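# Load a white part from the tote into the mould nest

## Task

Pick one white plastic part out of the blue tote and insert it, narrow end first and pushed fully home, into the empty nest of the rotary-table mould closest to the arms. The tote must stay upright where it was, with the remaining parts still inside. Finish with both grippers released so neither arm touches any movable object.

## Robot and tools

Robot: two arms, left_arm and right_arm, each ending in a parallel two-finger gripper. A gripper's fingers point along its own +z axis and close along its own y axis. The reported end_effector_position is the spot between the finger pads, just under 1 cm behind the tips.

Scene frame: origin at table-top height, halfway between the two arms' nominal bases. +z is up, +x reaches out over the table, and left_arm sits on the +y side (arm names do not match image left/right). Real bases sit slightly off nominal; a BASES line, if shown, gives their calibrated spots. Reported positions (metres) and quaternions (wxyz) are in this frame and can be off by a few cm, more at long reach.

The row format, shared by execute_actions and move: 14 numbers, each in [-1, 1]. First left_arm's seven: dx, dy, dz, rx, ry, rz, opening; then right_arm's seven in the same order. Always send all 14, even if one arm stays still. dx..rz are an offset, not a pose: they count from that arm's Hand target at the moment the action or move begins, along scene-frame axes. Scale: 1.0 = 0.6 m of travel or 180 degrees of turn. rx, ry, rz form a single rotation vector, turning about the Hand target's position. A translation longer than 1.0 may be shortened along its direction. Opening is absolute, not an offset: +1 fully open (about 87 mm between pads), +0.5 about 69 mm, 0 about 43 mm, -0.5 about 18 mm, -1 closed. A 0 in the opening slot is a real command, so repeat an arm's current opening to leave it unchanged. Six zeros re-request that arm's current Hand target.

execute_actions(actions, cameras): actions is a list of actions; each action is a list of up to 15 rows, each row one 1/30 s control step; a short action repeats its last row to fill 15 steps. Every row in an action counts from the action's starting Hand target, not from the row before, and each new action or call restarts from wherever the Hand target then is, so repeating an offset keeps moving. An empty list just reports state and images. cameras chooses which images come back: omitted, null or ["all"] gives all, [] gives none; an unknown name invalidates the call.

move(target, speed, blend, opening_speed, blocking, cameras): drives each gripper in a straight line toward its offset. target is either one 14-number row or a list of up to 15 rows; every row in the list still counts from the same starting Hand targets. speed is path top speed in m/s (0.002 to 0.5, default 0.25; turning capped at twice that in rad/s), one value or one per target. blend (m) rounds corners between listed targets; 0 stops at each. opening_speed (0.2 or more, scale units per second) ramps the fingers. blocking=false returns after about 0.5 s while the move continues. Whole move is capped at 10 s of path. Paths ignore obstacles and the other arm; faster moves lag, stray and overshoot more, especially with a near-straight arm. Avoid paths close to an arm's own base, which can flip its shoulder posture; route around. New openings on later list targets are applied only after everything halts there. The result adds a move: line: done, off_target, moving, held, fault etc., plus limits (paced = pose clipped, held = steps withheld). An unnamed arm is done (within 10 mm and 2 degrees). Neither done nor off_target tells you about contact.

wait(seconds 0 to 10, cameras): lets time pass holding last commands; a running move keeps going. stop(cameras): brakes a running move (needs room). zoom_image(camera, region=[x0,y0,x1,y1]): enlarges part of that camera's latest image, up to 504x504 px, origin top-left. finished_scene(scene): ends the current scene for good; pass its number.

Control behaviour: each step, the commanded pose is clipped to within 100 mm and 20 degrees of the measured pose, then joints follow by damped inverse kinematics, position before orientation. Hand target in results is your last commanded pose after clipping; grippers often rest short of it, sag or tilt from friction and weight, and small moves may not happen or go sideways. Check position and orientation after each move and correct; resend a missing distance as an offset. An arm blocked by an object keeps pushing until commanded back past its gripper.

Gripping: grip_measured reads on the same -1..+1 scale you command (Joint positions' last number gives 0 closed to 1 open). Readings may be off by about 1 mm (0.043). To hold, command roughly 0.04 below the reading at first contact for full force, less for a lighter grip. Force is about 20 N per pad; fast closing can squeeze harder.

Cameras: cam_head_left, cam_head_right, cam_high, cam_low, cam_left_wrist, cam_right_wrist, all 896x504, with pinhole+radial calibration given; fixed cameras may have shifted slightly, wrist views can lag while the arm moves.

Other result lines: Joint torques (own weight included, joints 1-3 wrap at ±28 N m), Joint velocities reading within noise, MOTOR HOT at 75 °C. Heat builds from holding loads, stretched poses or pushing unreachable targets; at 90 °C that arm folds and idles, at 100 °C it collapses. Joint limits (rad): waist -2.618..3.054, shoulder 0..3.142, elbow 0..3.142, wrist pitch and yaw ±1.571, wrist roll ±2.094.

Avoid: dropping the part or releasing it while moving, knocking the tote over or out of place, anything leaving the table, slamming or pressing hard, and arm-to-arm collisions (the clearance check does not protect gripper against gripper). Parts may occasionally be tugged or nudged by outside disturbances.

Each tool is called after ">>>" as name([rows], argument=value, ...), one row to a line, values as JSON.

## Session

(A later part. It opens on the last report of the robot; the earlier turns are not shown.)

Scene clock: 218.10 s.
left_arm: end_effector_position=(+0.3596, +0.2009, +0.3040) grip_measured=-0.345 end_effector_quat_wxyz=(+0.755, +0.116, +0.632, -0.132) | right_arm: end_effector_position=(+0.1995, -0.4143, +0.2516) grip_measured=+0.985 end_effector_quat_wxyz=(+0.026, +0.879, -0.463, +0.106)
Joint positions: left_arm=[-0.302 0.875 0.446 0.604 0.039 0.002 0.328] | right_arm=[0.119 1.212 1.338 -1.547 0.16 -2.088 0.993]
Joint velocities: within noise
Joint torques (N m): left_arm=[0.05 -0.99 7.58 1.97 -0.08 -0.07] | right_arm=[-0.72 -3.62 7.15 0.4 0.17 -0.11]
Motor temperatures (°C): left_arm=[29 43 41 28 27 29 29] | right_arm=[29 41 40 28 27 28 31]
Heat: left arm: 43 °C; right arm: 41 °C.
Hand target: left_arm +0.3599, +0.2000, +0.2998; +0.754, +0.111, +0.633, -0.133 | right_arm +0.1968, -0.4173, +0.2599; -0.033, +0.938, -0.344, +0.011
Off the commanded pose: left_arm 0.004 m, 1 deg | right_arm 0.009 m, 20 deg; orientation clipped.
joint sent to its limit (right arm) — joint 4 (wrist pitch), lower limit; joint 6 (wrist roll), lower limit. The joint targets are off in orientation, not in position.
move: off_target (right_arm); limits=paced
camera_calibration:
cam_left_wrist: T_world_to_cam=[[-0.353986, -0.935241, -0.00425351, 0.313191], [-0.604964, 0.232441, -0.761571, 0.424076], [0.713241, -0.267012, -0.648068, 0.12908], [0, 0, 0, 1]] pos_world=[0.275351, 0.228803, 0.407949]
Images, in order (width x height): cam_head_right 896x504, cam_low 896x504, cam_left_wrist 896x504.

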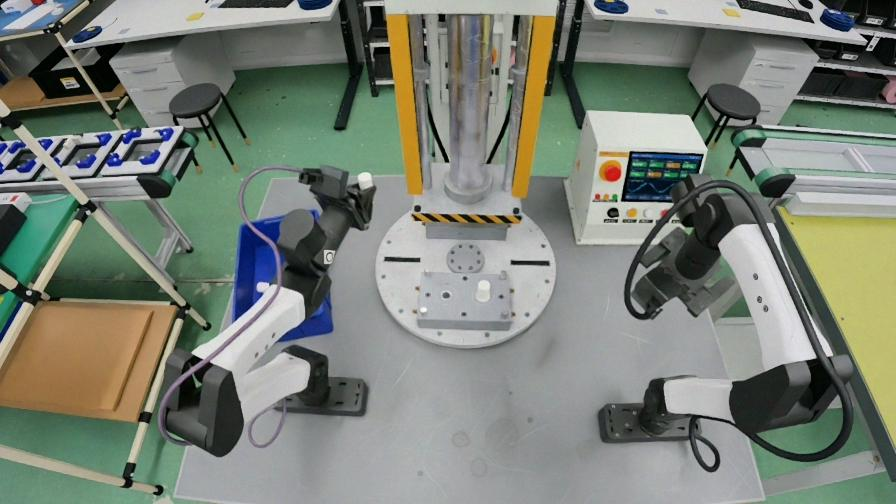

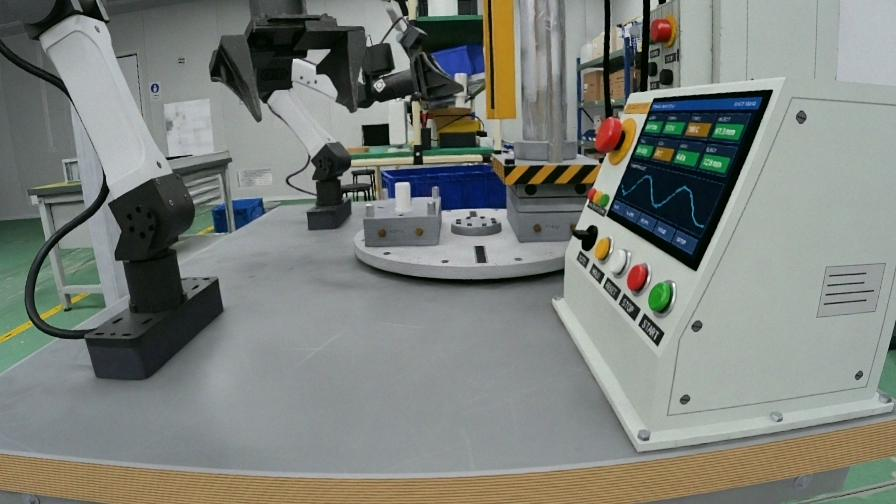

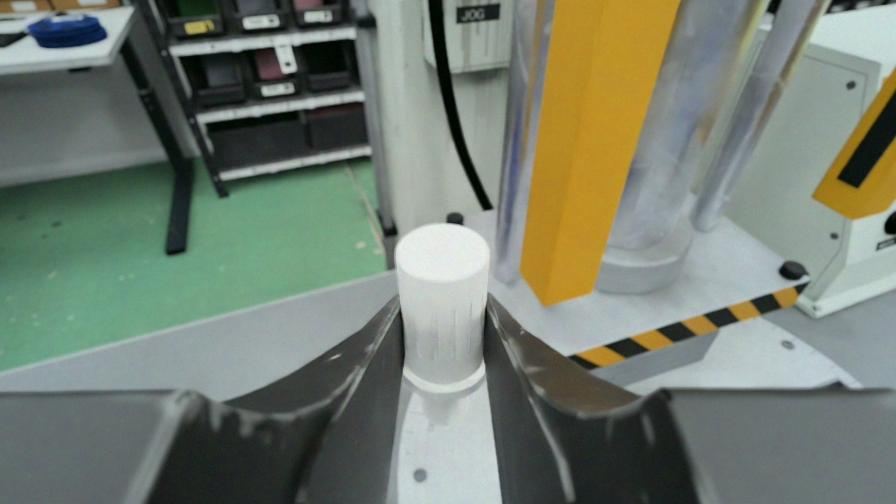

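>>> move(target=[-0.267,-0.233,-0.083,0,0,0.05,-0.8,0,0,0,0,0,0,1], speed=0.15, cameras=["cam_left_wrist","cam_head_right","cam_low"])

Scene clock: 231.47 s.
left_arm: end_effector_position=(+0.2019, +0.0634, +0.2464) grip_measured=-0.345 end_effector_quat_wxyz=(+0.746, +0.080, +0.656, -0.077) | right_arm: end_effector_position=(+0.1995, -0.4143, +0.2516) grip_measured=+0.985 end_effector_quat_wxyz=(+0.026, +0.879, -0.463, +0.106)
Joint positions: left_arm=[-1.562 1.38 0.363 1.542 -1.317 0.53 0.328] | right_arm=[0.119 1.212 1.338 -1.547 0.16 -2.088 0.993]
Joint velocities: within noise
Joint torques (N m): left_arm=[0.02 -2.59 8.12 1.18 0.29 0.09] | right_arm=[-0.68 -3.51 7.19 0.44 0.14 -0.1]
Motor temperatures (°C): left_arm=[29 40 41 30 27 29 29] | right_arm=[29 41 40 28 27 28 31]
Heat: left arm: 41 °C; right arm: 41 °C.
Hand target: left_arm +0.1998, +0.0602, +0.2500; +0.762, +0.061, +0.640, -0.074 | right_arm +0.1968, -0.4173, +0.2599; -0.033, +0.938, -0.344, +0.011
Off the commanded pose: left_arm 0.005 m, 3 deg | right_arm 0.009 m, 20 deg; orientation clipped.
joint sent to its limit (left arm) — joint 4 (wrist pitch), upper limit. The joint targets are off in orientation, not in position.
joint sent to its limit (right arm) — joint 4 (wrist pitch), lower limit; joint 6 (wrist roll), lower limit. The joint targets are off in orientation, not in position.
move: off_target (left_arm, right_arm); limits=paced
camera_calibration:
cam_left_wrist: T_world_to_cam=[[-0.227639, -0.973664, -0.0126333, 0.107508], [-0.664845, 0.164891, -0.728554, 0.325014], [0.71145, -0.157448, -0.684871, 0.169935], [0, 0, 0, 1]] pos_world=[0.119656, 0.0778402, 0.354532]
Images, in order (width x height): cam_head_right 896x504, cam_low 896x504, cam_left_wrist 896x504.

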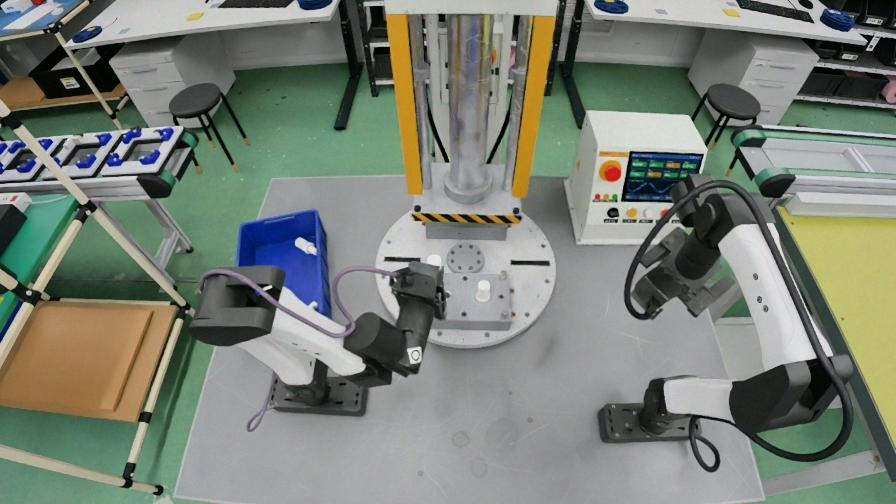

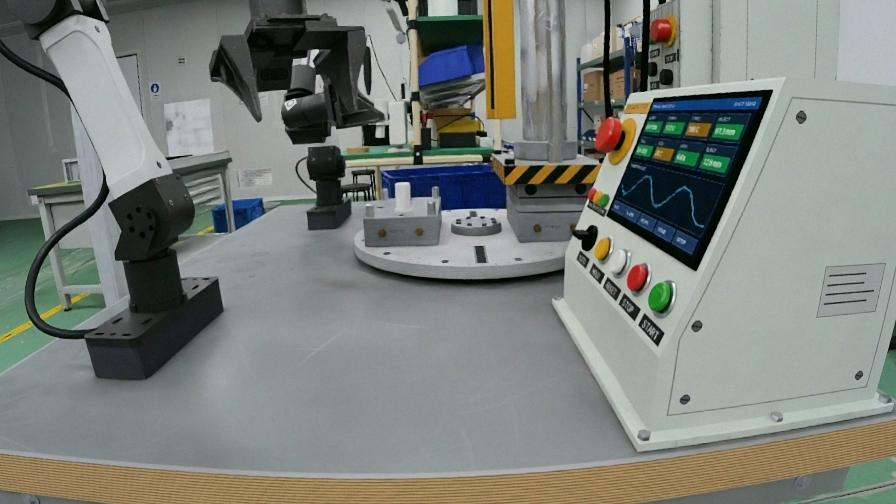

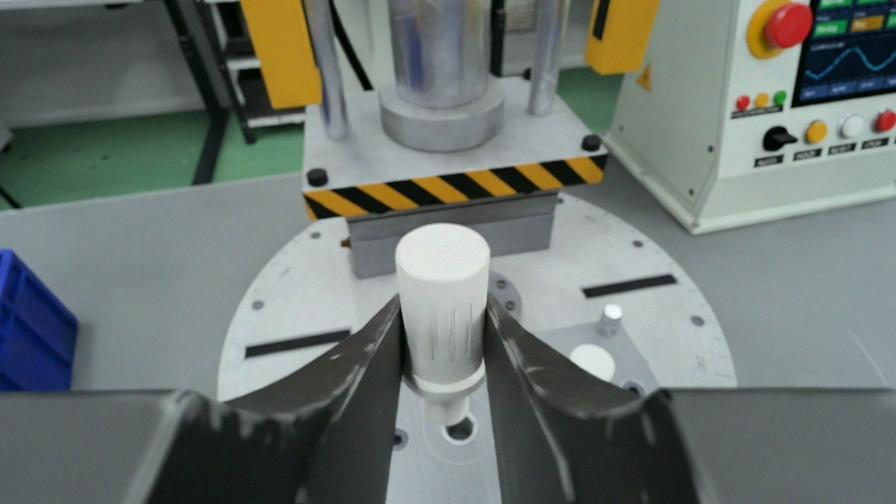

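>>> move([
  [0.09,0.0,-0.06,0,0,0,-0.8,0,0,0,0,0,0,1],
  [0.066,-0.024,-0.1,0,0,0,-0.8,0,0,0,0,0,0,1],
], speed=0.1, cameras=["cam_left_wrist","cam_low"])

>>> zoom_image(camera="cam_left_wrist", region=[370, 370, 510, 504])

>>> zoom_image(camera="cam_low", region=[340, 110, 460, 230])

Scene clock: 253.23 s.
left_arm: end_effector_position=(+0.2406, +0.0482, +0.1905) grip_measured=-0.345 end_effector_quat_wxyz=(+0.739, +0.078, +0.665, -0.073) | right_arm: end_effector_position=(+0.1995, -0.4143, +0.2516) grip_measured=+0.985 end_effector_quat_wxyz=(+0.026, +0.879, -0.463, +0.106)
Joint positions: left_arm=[-1.394 1.619 0.348 1.547 -1.177 0.274 0.328] | right_arm=[0.119 1.212 1.338 -1.547 0.16 -2.088 0.993]
Joint velocities: within noise
Joint torques (N m): left_arm=[0.13 -3.54 6.13 1.45 0.15 -0.08] | right_arm=[-0.72 -3.52 7.15 0.41 0.16 -0.11]
Motor temperatures (°C): left_arm=[29 37 40 30 27 29 29] | right_arm=[29 41 40 28 27 28 31]
Heat: left arm: 40 °C; right arm: 41 °C.
Hand target: left_arm +0.2393, +0.0458, +0.1900; +0.762, +0.061, +0.640, -0.074 | right_arm +0.1968, -0.4173, +0.2599; -0.033, +0.938, -0.344, +0.011
Off the commanded pose: left_arm 0.003 m, 4 deg | right_arm 0.009 m, 20 deg; orientation clipped.
joint sent to its limit (left arm) — joint 4 (wrist pitch), upper limit. The joint targets are off in orientation, not in position.
joint sent to its limit (right arm) — joint 4 (wrist pitch), lower limit; joint 6 (wrist roll), lower limit. The joint targets are off in orientation, not in position.
move: off_target (left_arm, right_arm); limits=paced
camera_calibration:
cam_left_wrist: T_world_to_cam=[[-0.220197, -0.975379, -0.0121811, 0.0990171], [-0.681277, 0.162715, -0.713712, 0.313792], [0.698122, -0.148859, -0.700333, 0.107435], [0, 0, 0, 1]] pos_world=[0.160579, 0.0615132, 0.300404]
Images, in order (width x height): cam_low 896x504, cam_left_wrist 896x504.

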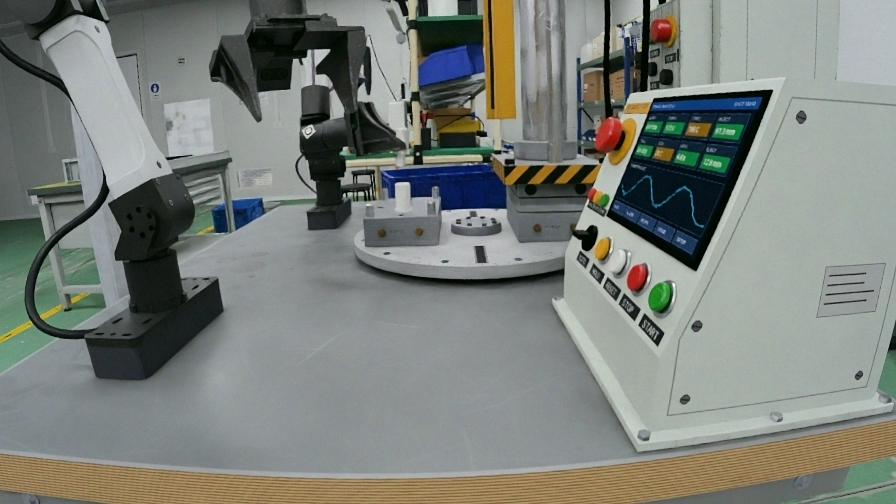

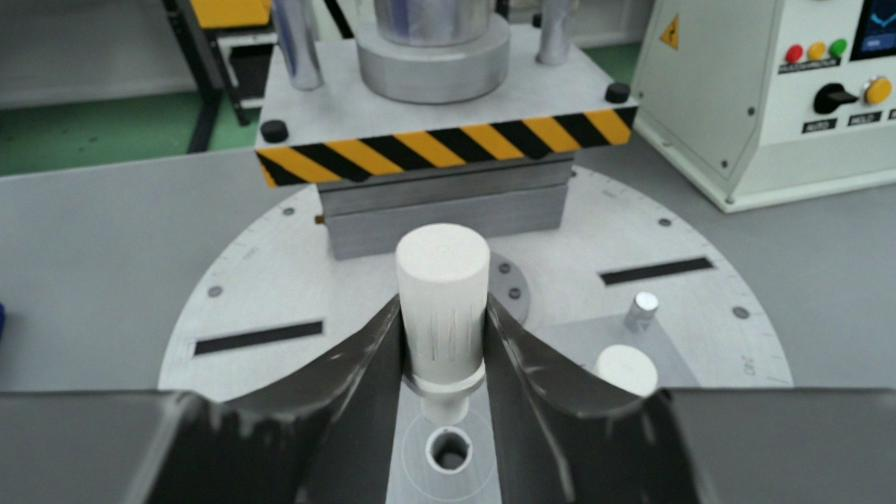

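Scaled by 3.600 from the camera's 896x504 image, which has a finer 1280x720 frame.

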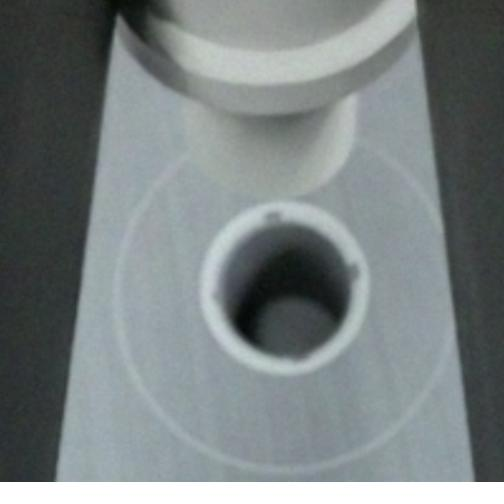

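Scaled by 4.200 from the camera's 896x504 image, which has a finer 1280x720 frame.

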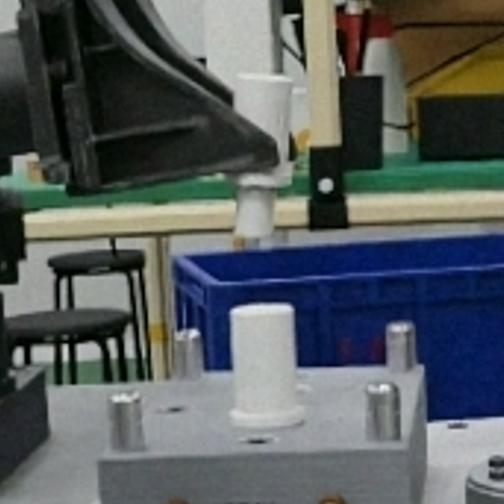

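>>> move([
  [0.036,0.011,-0.03,0,0,0,-0.8,0,0,0,0,0,0,1],
  [0.0157,-0.0058,-0.067,0,0,0,-0.8,0,0,0,0,0,0,1],
], speed=0.06, cameras=["cam_left_wrist","cam_low"])

>>> zoom_image(camera="cam_left_wrist", region=[370, 370, 510, 504])

>>> zoom_image(camera="cam_low", region=[340, 110, 460, 230])

Scene clock: 289.57 s.
left_arm: end_effector_position=(+0.2501, +0.0440, +0.1517) grip_measured=-0.345 end_effector_quat_wxyz=(+0.723, +0.076, +0.683, -0.071) | right_arm: end_effector_position=(+0.1995, -0.4143, +0.2516) grip_measured=+0.985 end_effector_quat_wxyz=(+0.026, +0.879, -0.463, +0.106)
Joint positions: left_arm=[-1.354 1.758 0.348 1.547 -1.154 0.139 0.328] | right_arm=[0.119 1.212 1.338 -1.547 0.16 -2.088 0.993]
Joint velocities: within noise
Joint torques (N m): left_arm=[0.12 -4.01 5.18 1.54 0.02 -0.04] | right_arm=[-0.72 -3.49 7.13 0.41 0.15 -0.09]
Motor temperatures (°C): left_arm=[29 36 40 31 27 29 29] | right_arm=[29 40 41 28 27 28 31]
Heat: left arm: 40 °C; right arm: 41 °C.
Hand target: left_arm +0.2487, +0.0423, +0.1498; +0.762, +0.061, +0.640, -0.074 | right_arm +0.1968, -0.4173, +0.2599; -0.033, +0.938, -0.344, +0.011
Off the commanded pose: left_arm 0.003 m, 7 deg | right_arm 0.009 m, 20 deg; orientation clipped.
joint sent to its limit (left arm) — joint 4 (wrist pitch), upper limit. The joint targets are off in orientation, not in position.
joint sent to its limit (right arm) — joint 4 (wrist pitch), lower limit; joint 6 (wrist roll), lower limit. The joint targets are off in orientation, not in position.
move: off_target (left_arm, right_arm); limits=paced
camera_calibration:
cam_left_wrist: T_world_to_cam=[[-0.214754, -0.976644, -0.00682198, 0.0943973], [-0.716337, 0.162256, -0.678627, 0.296673], [0.663884, -0.140851, -0.734451, 0.086388], [0, 0, 0, 1]] pos_world=[0.175438, 0.0562236, 0.265422]
Images, in order (width x height): cam_low 896x504, cam_left_wrist 896x504.

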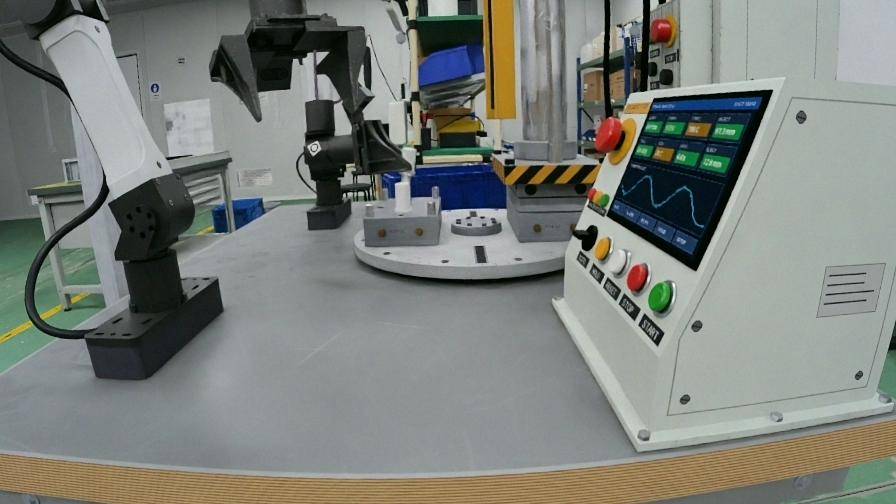

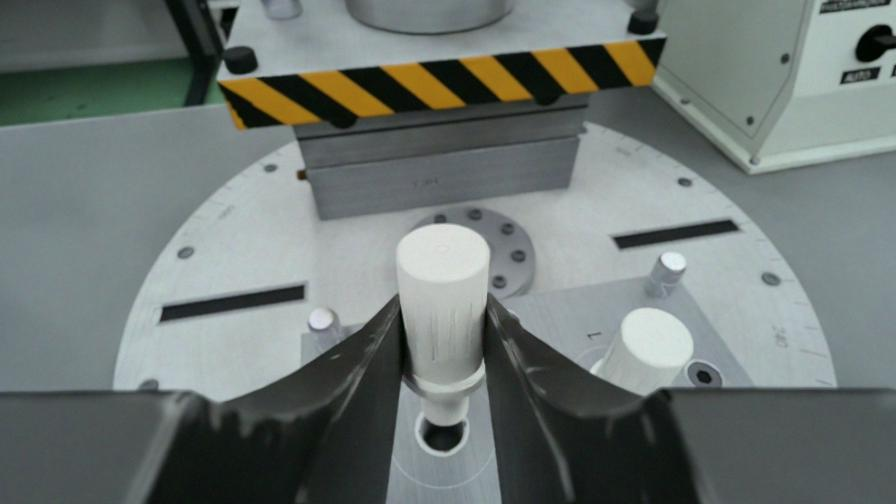

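Scaled by 3.600 from the camera's 896x504 image, which has a finer 1280x720 frame.

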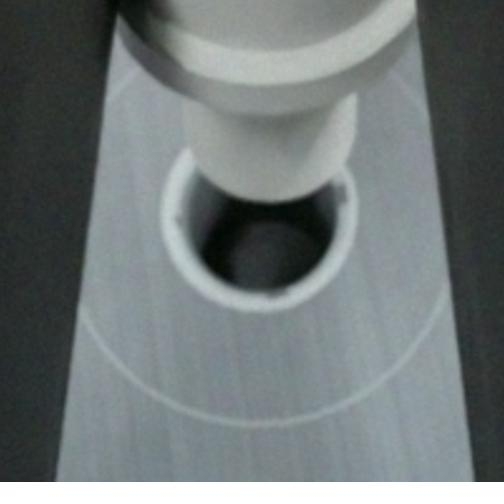

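Scaled by 4.200 from the camera's 896x504 image, which has a finer 1280x720 frame.

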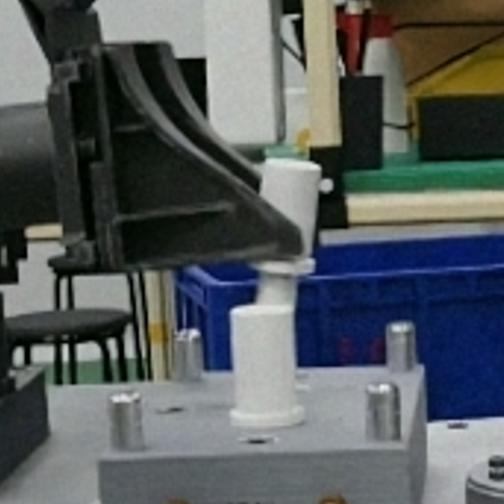

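>>> move([
  [0.027,0.017,-0.01,0,0,0,-0.8,0,0,0,0,0,0,1],
  [0.007,0.002,-0.042,0,0,0,-0.8,0,0,0,0,0,0,1],
], speed=0.05, cameras=["cam_left_wrist","cam_low"])

>>> zoom_image(camera="cam_left_wrist", region=[370, 370, 510, 504])

>>> zoom_image(camera="cam_low", region=[340, 110, 460, 230])

Scene clock: 317.90 s.
left_arm: end_effector_position=(+0.2538, +0.0473, +0.1249) grip_measured=-0.345 end_effector_quat_wxyz=(+0.711, +0.076, +0.697, -0.064) | right_arm: end_effector_position=(+0.1995, -0.4143, +0.2516) grip_measured=+0.985 end_effector_quat_wxyz=(+0.026, +0.879, -0.463, +0.106)
Joint positions: left_arm=[-1.335 1.842 0.339 1.548 -1.15 0.06 0.328] | right_arm=[0.119 1.212 1.338 -1.547 0.16 -2.088 0.993]
Joint velocities: within noise
Joint torques (N m): left_arm=[0.1 -4.22 5.41 1.58 -0.01 -0.05] | right_arm=[-0.72 -3.6 7.12 0.45 0.18 -0.09]
Motor temperatures (°C): left_arm=[29 35 39 32 27 29 29] | right_arm=[29 40 41 28 27 28 31]
Heat: left arm: 39 °C; right arm: 41 °C.
Hand target: left_arm +0.2530, +0.0436, +0.1245; +0.762, +0.061, +0.640, -0.073 | right_arm +0.1968, -0.4173, +0.2599; -0.033, +0.938, -0.344, +0.011
Off the commanded pose: left_arm 0.004 m, 9 deg | right_arm 0.009 m, 20 deg; orientation clipped.
joint sent to its limit (left arm) — joint 4 (wrist pitch), upper limit. The joint targets are off in orientation, not in position.
joint sent to its limit (right arm) — joint 4 (wrist pitch), lower limit; joint 6 (wrist roll), lower limit. The joint targets are off in orientation, not in position.
move: off_target (left_arm, right_arm); limits=paced
camera_calibration:
cam_left_wrist: T_world_to_cam=[[-0.203777, -0.978933, -0.0128712, 0.0962755], [-0.741775, 0.162963, -0.650548, 0.283518], [0.63894, -0.123019, -0.759356, 0.0733064], [0, 0, 0, 1]] pos_world=[0.183087, 0.0570623, 0.241347]
Images, in order (width x height): cam_low 896x504, cam_left_wrist 896x504.

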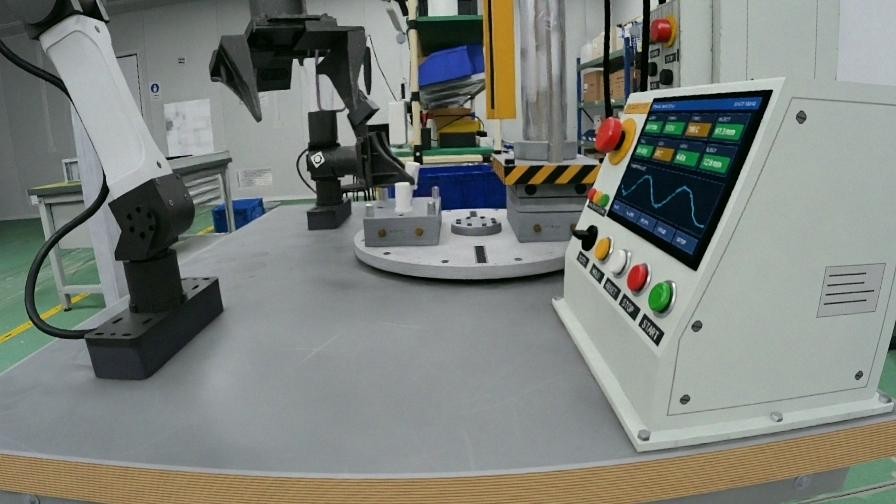

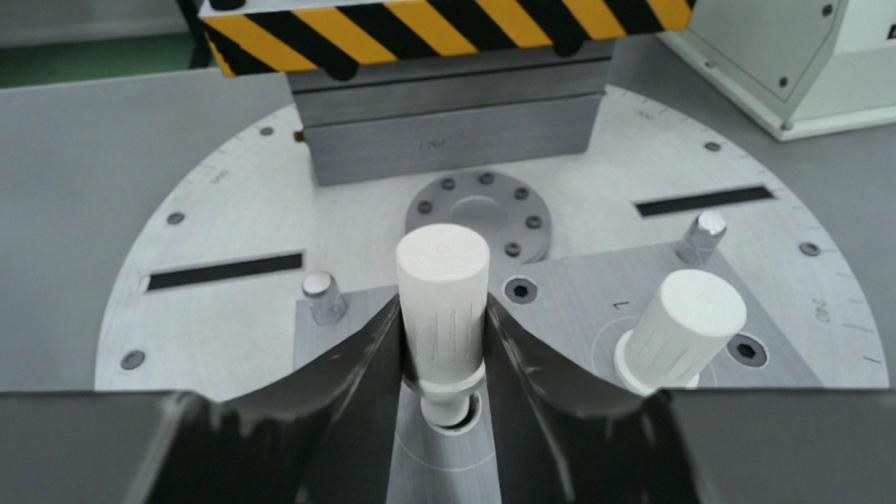

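Scaled by 3.600 from the camera's 896x504 image, which has a finer 1280x720 frame.

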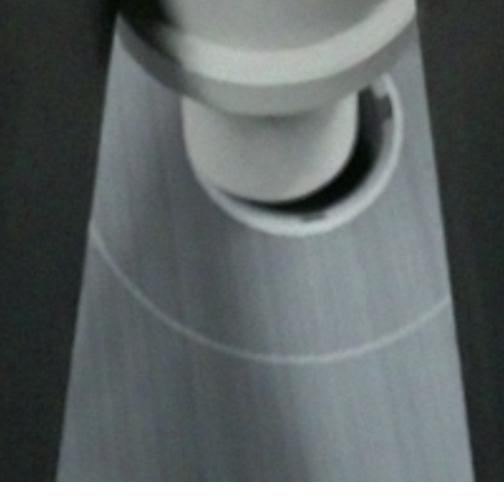

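Scaled by 4.200 from the camera's 896x504 image, which has a finer 1280x720 frame.

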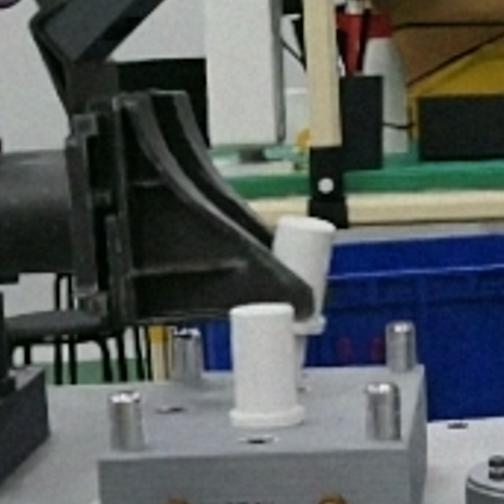

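>>> move([
  [0,0,0.01,0,0,0,-0.8,0,0,0,0,0,0,1],
  [-0.017,-0.02,0.01,0,0,0,-0.8,0,0,0,0,0,0,1],
  [0.0,-0.001,0.01,0,0,0,-0.8,0,0,0,0,0,0,1],
  [0.0,-0.001,0,0,0,0,-0.8,0,0,0,0,0,0,1],
], speed=0.05, cameras=["cam_left_wrist","cam_low"])

>>> zoom_image(camera="cam_left_wrist", region=[370, 370, 510, 504])

>>> zoom_image(camera="cam_low", region=[340, 110, 460, 230])

Scene clock: 330.23 s.
left_arm: end_effector_position=(+0.2519, +0.0419, +0.1297) grip_measured=-0.345 end_effector_quat_wxyz=(+0.713, +0.063, +0.695, -0.067) | right_arm: end_effector_position=(+0.1995, -0.4143, +0.2516) grip_measured=+0.985 end_effector_quat_wxyz=(+0.026, +0.879, -0.463, +0.106)
Joint positions: left_arm=[-1.351 1.845 0.364 1.548 -1.179 0.06 0.328] | right_arm=[0.119 1.212 1.338 -1.547 0.16 -2.088 0.993]
Joint velocities: within noise
Joint torques (N m): left_arm=[1.29 -4.37 3.3 1.56 0.26 -0.08] | right_arm=[-0.66 -3.54 7.2 0.44 0.16 -0.11]
Motor temperatures (°C): left_arm=[29 35 39 32 27 29 30] | right_arm=[29 40 41 28 27 28 31]
Heat: left arm: 39 °C; right arm: 41 °C.
Hand target: left_arm +0.2529, +0.0429, +0.1246; +0.762, +0.061, +0.640, -0.074 | right_arm +0.1968, -0.4173, +0.2599; -0.033, +0.938, -0.344, +0.011
Off the commanded pose: left_arm 0.005 m, 8 deg | right_arm 0.009 m, 20 deg.
joint sent to its limit (left arm) — joint 4 (wrist pitch), upper limit. The joint targets are off in orientation, not in position.
joint sent to its limit (right arm) — joint 4 (wrist pitch), lower limit; joint 6 (wrist roll), lower limit. The joint targets are off in orientation, not in position.
move: off_target (left_arm, right_arm); limits=paced
camera_calibration:
cam_left_wrist: T_world_to_cam=[[-0.190725, -0.981598, 0.00943591, 0.0846883], [-0.741514, 0.137765, -0.656641, 0.287907], [0.643258, -0.132235, -0.754144, 0.0761149], [0, 0, 0, 1]] pos_world=[0.180678, 0.0535315, 0.245654]
Images, in order (width x height): cam_low 896x504, cam_left_wrist 896x504.

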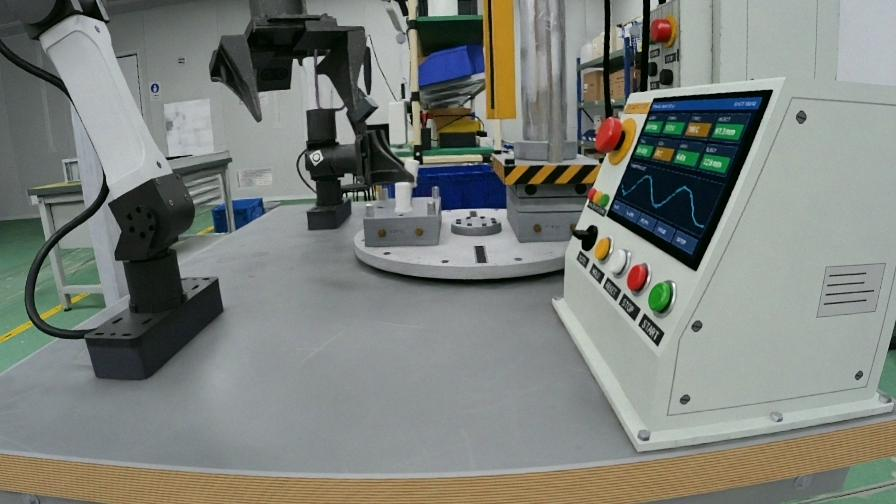

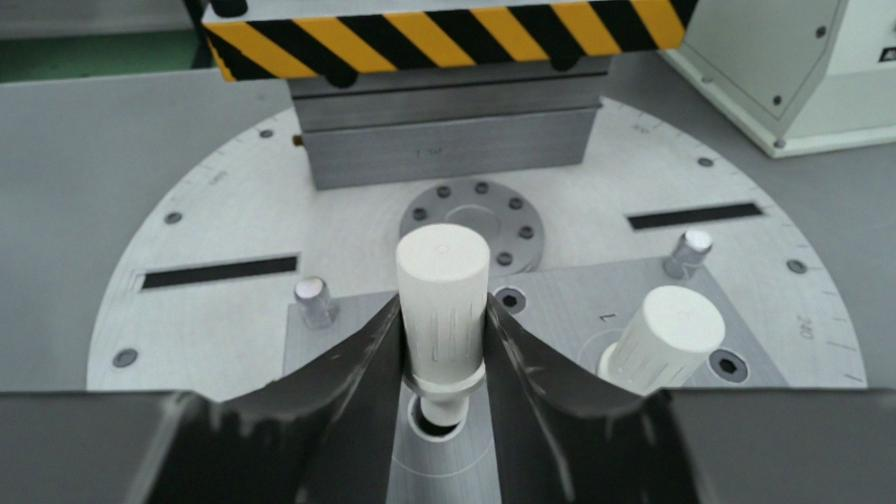

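Scaled by 3.600 from the camera's 896x504 image, which has a finer 1280x720 frame.

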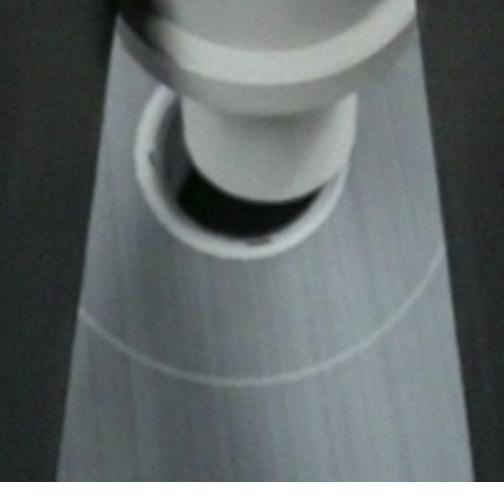

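Scaled by 4.200 from the camera's 896x504 image, which has a finer 1280x720 frame.

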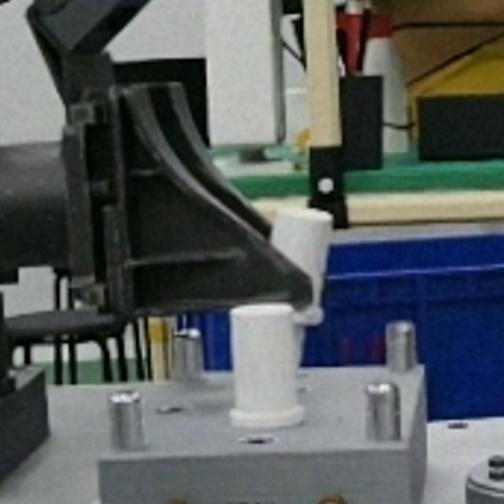

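>>> move([
  [0,0,0.01,0,0,0,-0.8,0,0,0,0,0,0,1],
  [0.018,0.016,0.01,0,0,0,-0.8,0,0,0,0,0,0,1],
  [-0.001,-0.001,0.007,0,0,0,-0.8,0,0,0,0,0,0,1],
  [-0.001,-0.001,-0.004,0,0,0,-0.8,0,0,0,0,0,0,1],
], speed=0.05, cameras=["cam_left_wrist","cam_low"])

>>> zoom_image(camera="cam_left_wrist", region=[370, 370, 510, 504])

>>> zoom_image(camera="cam_low", region=[340, 110, 460, 230])

Scene clock: 341.07 s.
left_arm: end_effector_position=(+0.2529, +0.0460, +0.1224) grip_measured=-0.345 end_effector_quat_wxyz=(+0.710, +0.076, +0.698, -0.063) | right_arm: end_effector_position=(+0.1995, -0.4143, +0.2516) grip_measured=+0.985 end_effector_quat_wxyz=(+0.026, +0.879, -0.463, +0.106)
Joint positions: left_arm=[-1.34 1.854 0.343 1.548 -1.155 0.054 0.328] | right_arm=[0.119 1.212 1.338 -1.547 0.16 -2.088 0.993]
Joint velocities: within noise
Joint torques (N m): left_arm=[0.2 -4.26 5.44 1.59 0 -0.05] | right_arm=[-0.68 -3.56 7.16 0.44 0.16 -0.1]
Motor temperatures (°C): left_arm=[29 35 39 32 27 29 30] | right_arm=[29 40 41 28 27 28 31]
Heat: left arm: 39 °C; right arm: 41 °C.
Hand target: left_arm +0.2524, +0.0424, +0.1221; +0.762, +0.061, +0.640, -0.073 | right_arm +0.1968, -0.4173, +0.2599; -0.033, +0.938, -0.344, +0.011
Off the commanded pose: left_arm 0.004 m, 9 deg | right_arm 0.009 m, 20 deg; orientation clipped.
joint sent to its limit (left arm) — joint 4 (wrist pitch), upper limit. The joint targets are off in orientation, not in position.
joint sent to its limit (right arm) — joint 4 (wrist pitch), lower limit; joint 6 (wrist roll), lower limit. The joint targets are off in orientation, not in position.
move: off_target (left_arm, right_arm); limits=paced
camera_calibration:
cam_left_wrist: T_world_to_cam=[[-0.203544, -0.97898, -0.0129381, 0.0947971], [-0.743703, 0.163194, -0.648285, 0.281636], [0.636769, -0.122332, -0.761288, 0.072663], [0, 0, 0, 1]] pos_world=[0.182479, 0.0557322, 0.239124]
Images, in order (width x height): cam_low 896x504, cam_left_wrist 896x504.

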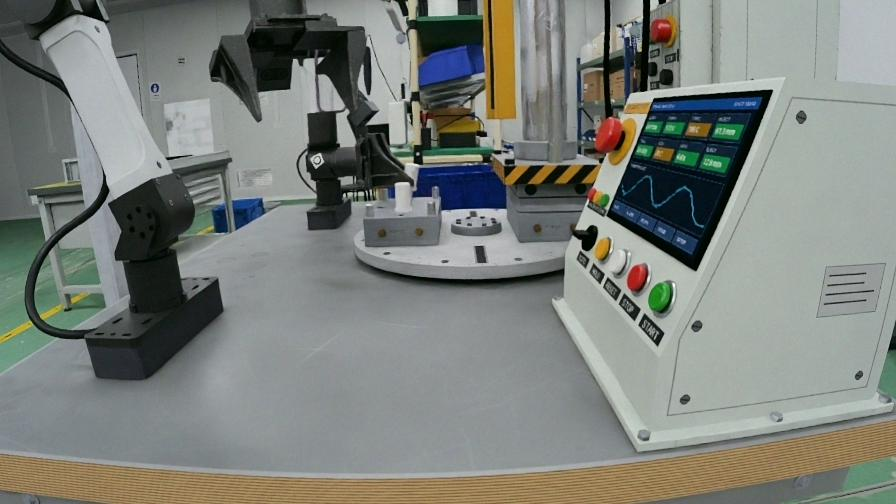

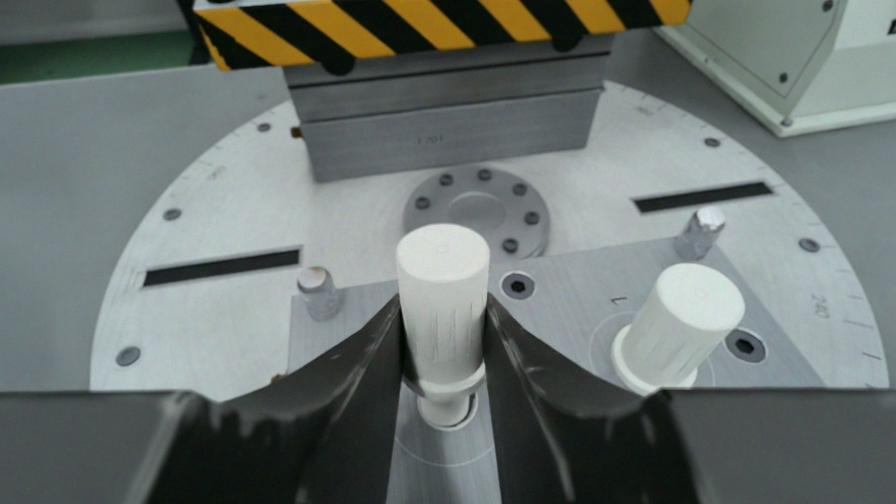

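Scaled by 3.600 from the camera's 896x504 image, which has a finer 1280x720 frame.

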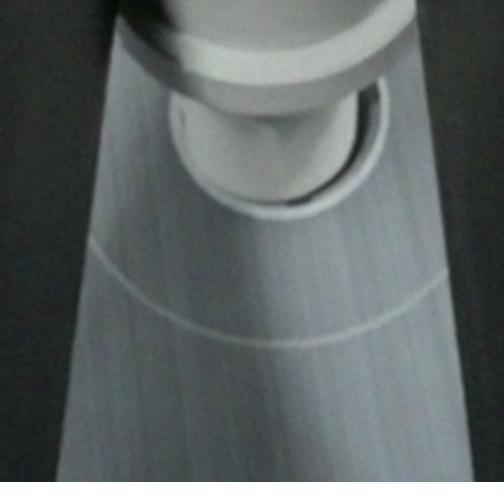

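Scaled by 4.200 from the camera's 896x504 image, which has a finer 1280x720 frame.

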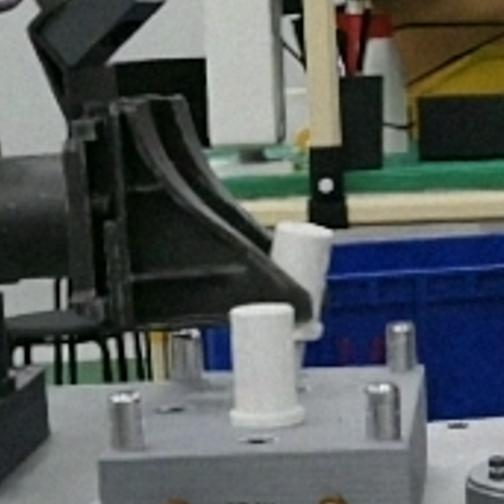

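>>> move([
  [0.0,-0.002,-0.008,0,0,0,-0.8,0,0,0,0,0,0,1],
  [-0.02,0.001,-0.01,0,0,0,-0.8,0,0,0,0,0,0,1],
], speed=0.03, cameras=["cam_left_wrist","cam_low"])

>>> zoom_image(camera="cam_left_wrist", region=[370, 370, 510, 504])

>>> zoom_image(camera="cam_low", region=[340, 110, 460, 230])

Scene clock: 356.47 s.
left_arm: end_effector_position=(+0.2445, +0.0448, +0.1197) grip_measured=-0.345 end_effector_quat_wxyz=(+0.709, +0.062, +0.700, -0.064) | right_arm: end_effector_position=(+0.1995, -0.4143, +0.2516) grip_measured=+0.985 end_effector_quat_wxyz=(+0.026, +0.879, -0.463, +0.106)
Joint positions: left_arm=[-1.378 1.872 0.349 1.56 -1.211 0.033 0.328] | right_arm=[0.119 1.212 1.338 -1.547 0.16 -2.088 0.993]
Joint velocities: within noise
Joint torques (N m): left_arm=[-0.49 -4.78 3.75 1.42 0.03 -0.07] | right_arm=[-0.76 -3.54 7.12 0.44 0.17 -0.09]
Motor temperatures (°C): left_arm=[29 35 39 33 27 29 30] | right_arm=[29 40 41 28 27 28 31]
Heat: left arm: 39 °C; right arm: 41 °C.
Hand target: left_arm +0.2403, +0.0429, +0.1162; +0.762, +0.061, +0.640, -0.074 | right_arm +0.1968, -0.4173, +0.2599; -0.033, +0.938, -0.344, +0.011
Off the commanded pose: left_arm 0.006 m, 9 deg | right_arm 0.009 m, 20 deg; orientation clipped.
joint read past its limit (left arm) — joint 4 (wrist pitch), upper limit.
joint sent to its limit (left arm) — joint 4 (wrist pitch), upper limit. The joint targets are off in orientation, not in position.
joint sent to its limit (right arm) — joint 4 (wrist pitch), lower limit; joint 6 (wrist roll), lower limit. The joint targets are off in orientation, not in position.
move: off_target (left_arm, right_arm); limits=paced
camera_calibration:
cam_left_wrist: T_world_to_cam=[[-0.185548, -0.982602, 0.00812168, 0.0851276], [-0.750342, 0.136343, -0.646837, 0.276494], [0.634476, -0.126113, -0.762585, 0.0766628], [0, 0, 0, 1]] pos_world=[0.17462, 0.0556165, 0.236617]
Images, in order (width x height): cam_low 896x504, cam_left_wrist 896x504.

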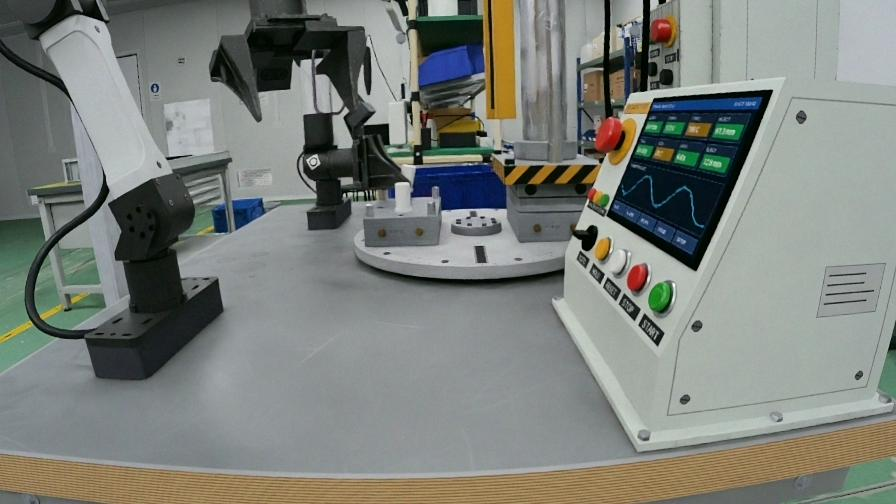

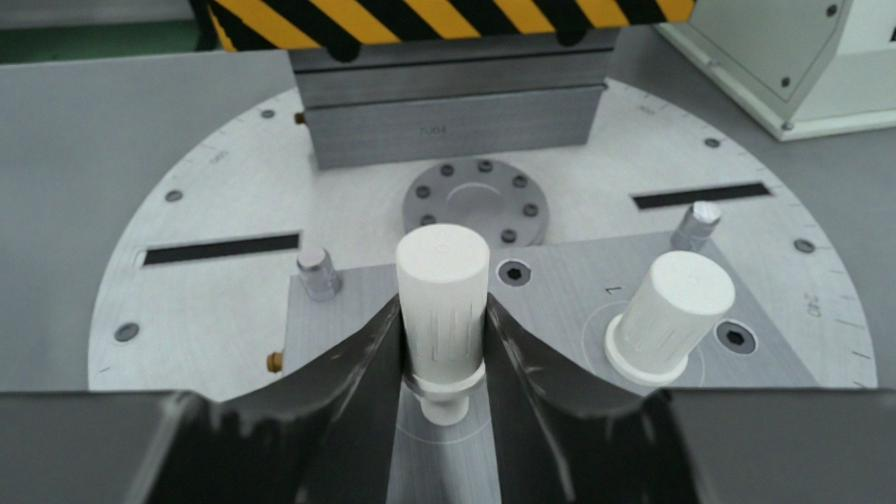

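Scaled by 3.600 from the camera's 896x504 image, which has a finer 1280x720 frame.

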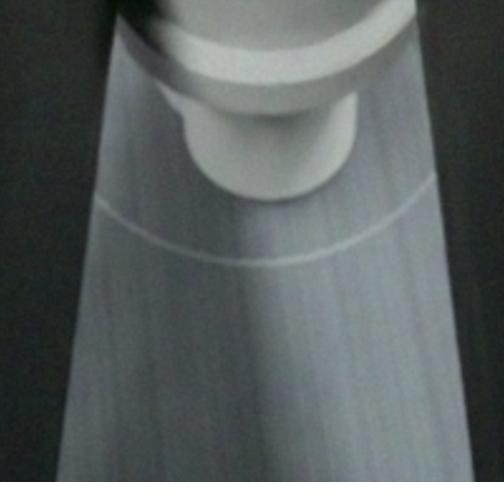

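Scaled by 4.200 from the camera's 896x504 image, which has a finer 1280x720 frame.

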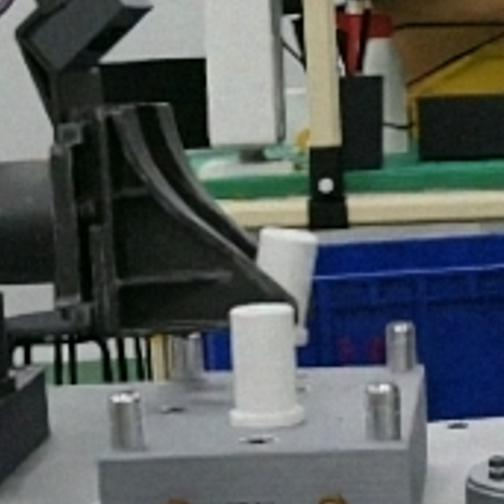

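>>> move([
  [0,0,0.02,0,0,0,-0.8,0,0,0,0,0,0,1],
  [0.04,0.012,0.02,0,0,0,-0.8,0,0,0,0,0,0,1],
  [0.0205,-0.003,0.015,0,0,0,-0.8,0,0,0,0,0,0,1],
  [0.0205,-0.003,0.003,0,0,0,-0.8,0,0,0,0,0,0,1],
], speed=0.05, cameras=["cam_left_wrist","cam_low"])

>>> zoom_image(camera="cam_left_wrist", region=[370, 370, 510, 504])

Scene clock: 380.87 s.
left_arm: end_effector_position=(+0.2532, +0.0441, +0.1203) grip_measured=-0.345 end_effector_quat_wxyz=(+0.709, +0.071, +0.698, -0.067) | right_arm: end_effector_position=(+0.1995, -0.4143, +0.2516) grip_measured=+0.985 end_effector_quat_wxyz=(+0.026, +0.879, -0.463, +0.106)
Joint positions: left_arm=[-1.34 1.872 0.349 1.56 -1.157 0.042 0.328] | right_arm=[0.119 1.212 1.338 -1.547 0.16 -2.088 0.993]
Joint velocities: within noise
Joint torques (N m): left_arm=[0.2 -4.29 5.33 1.46 -0.02 -0.09] | right_arm=[-0.79 -3.47 7.15 0.44 0.17 -0.08]
Motor temperatures (°C): left_arm=[29 36 38 34 27 29 30] | right_arm=[29 40 41 28 27 28 31]
Heat: left arm: 38 °C; right arm: 41 °C.
Hand target: left_arm +0.2527, +0.0411, +0.1180; +0.762, +0.061, +0.640, -0.074 | right_arm +0.1968, -0.4173, +0.2599; -0.033, +0.938, -0.344, +0.011
Off the commanded pose: left_arm 0.004 m, 9 deg | right_arm 0.009 m, 20 deg; orientation clipped.
joint read past its limit (left arm) — joint 4 (wrist pitch), upper limit.
joint sent to its limit (left arm) — joint 4 (wrist pitch), upper limit. The joint targets are off in orientation, not in position.
joint sent to its limit (right arm) — joint 4 (wrist pitch), lower limit; joint 6 (wrist roll), lower limit. The joint targets are off in orientation, not in position.
move: off_target (left_arm, right_arm); limits=paced
camera_calibration:
cam_left_wrist: T_world_to_cam=[[-0.201864, -0.979413, -0.00111849, 0.0911726], [-0.745419, 0.154376, -0.648474, 0.281652], [0.635296, -0.13007, -0.761236, 0.071269], [0, 0, 0, 1]] pos_world=[0.183076, 0.0550852, 0.236998]
Images, in order (width x height): cam_low 896x504, cam_left_wrist 896x504.

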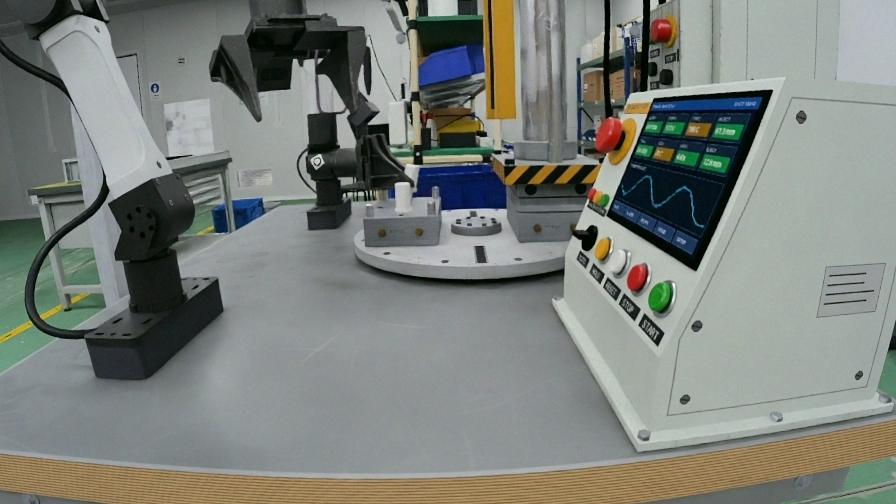

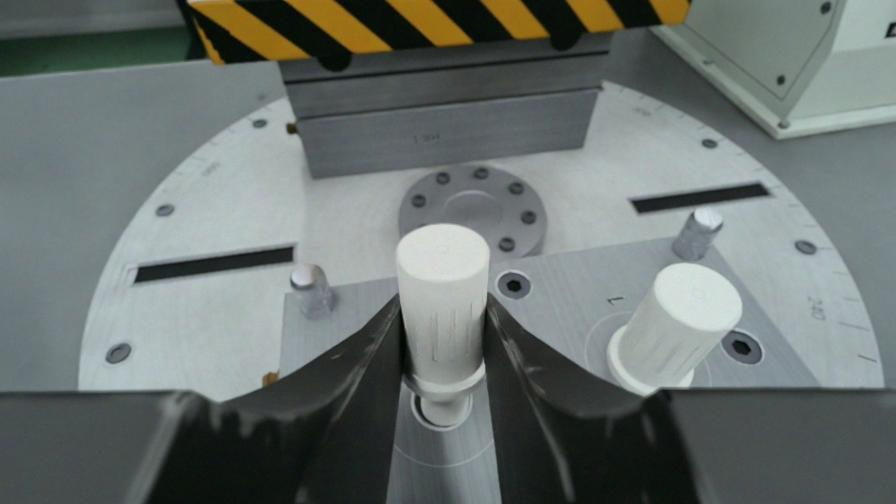

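Scaled by 3.600 from the camera's 896x504 image, which has a finer 1280x720 frame.

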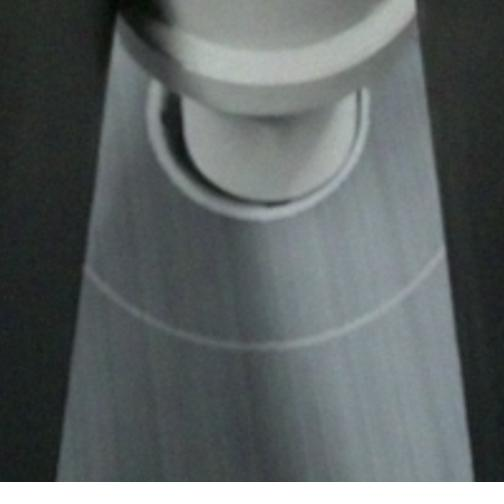

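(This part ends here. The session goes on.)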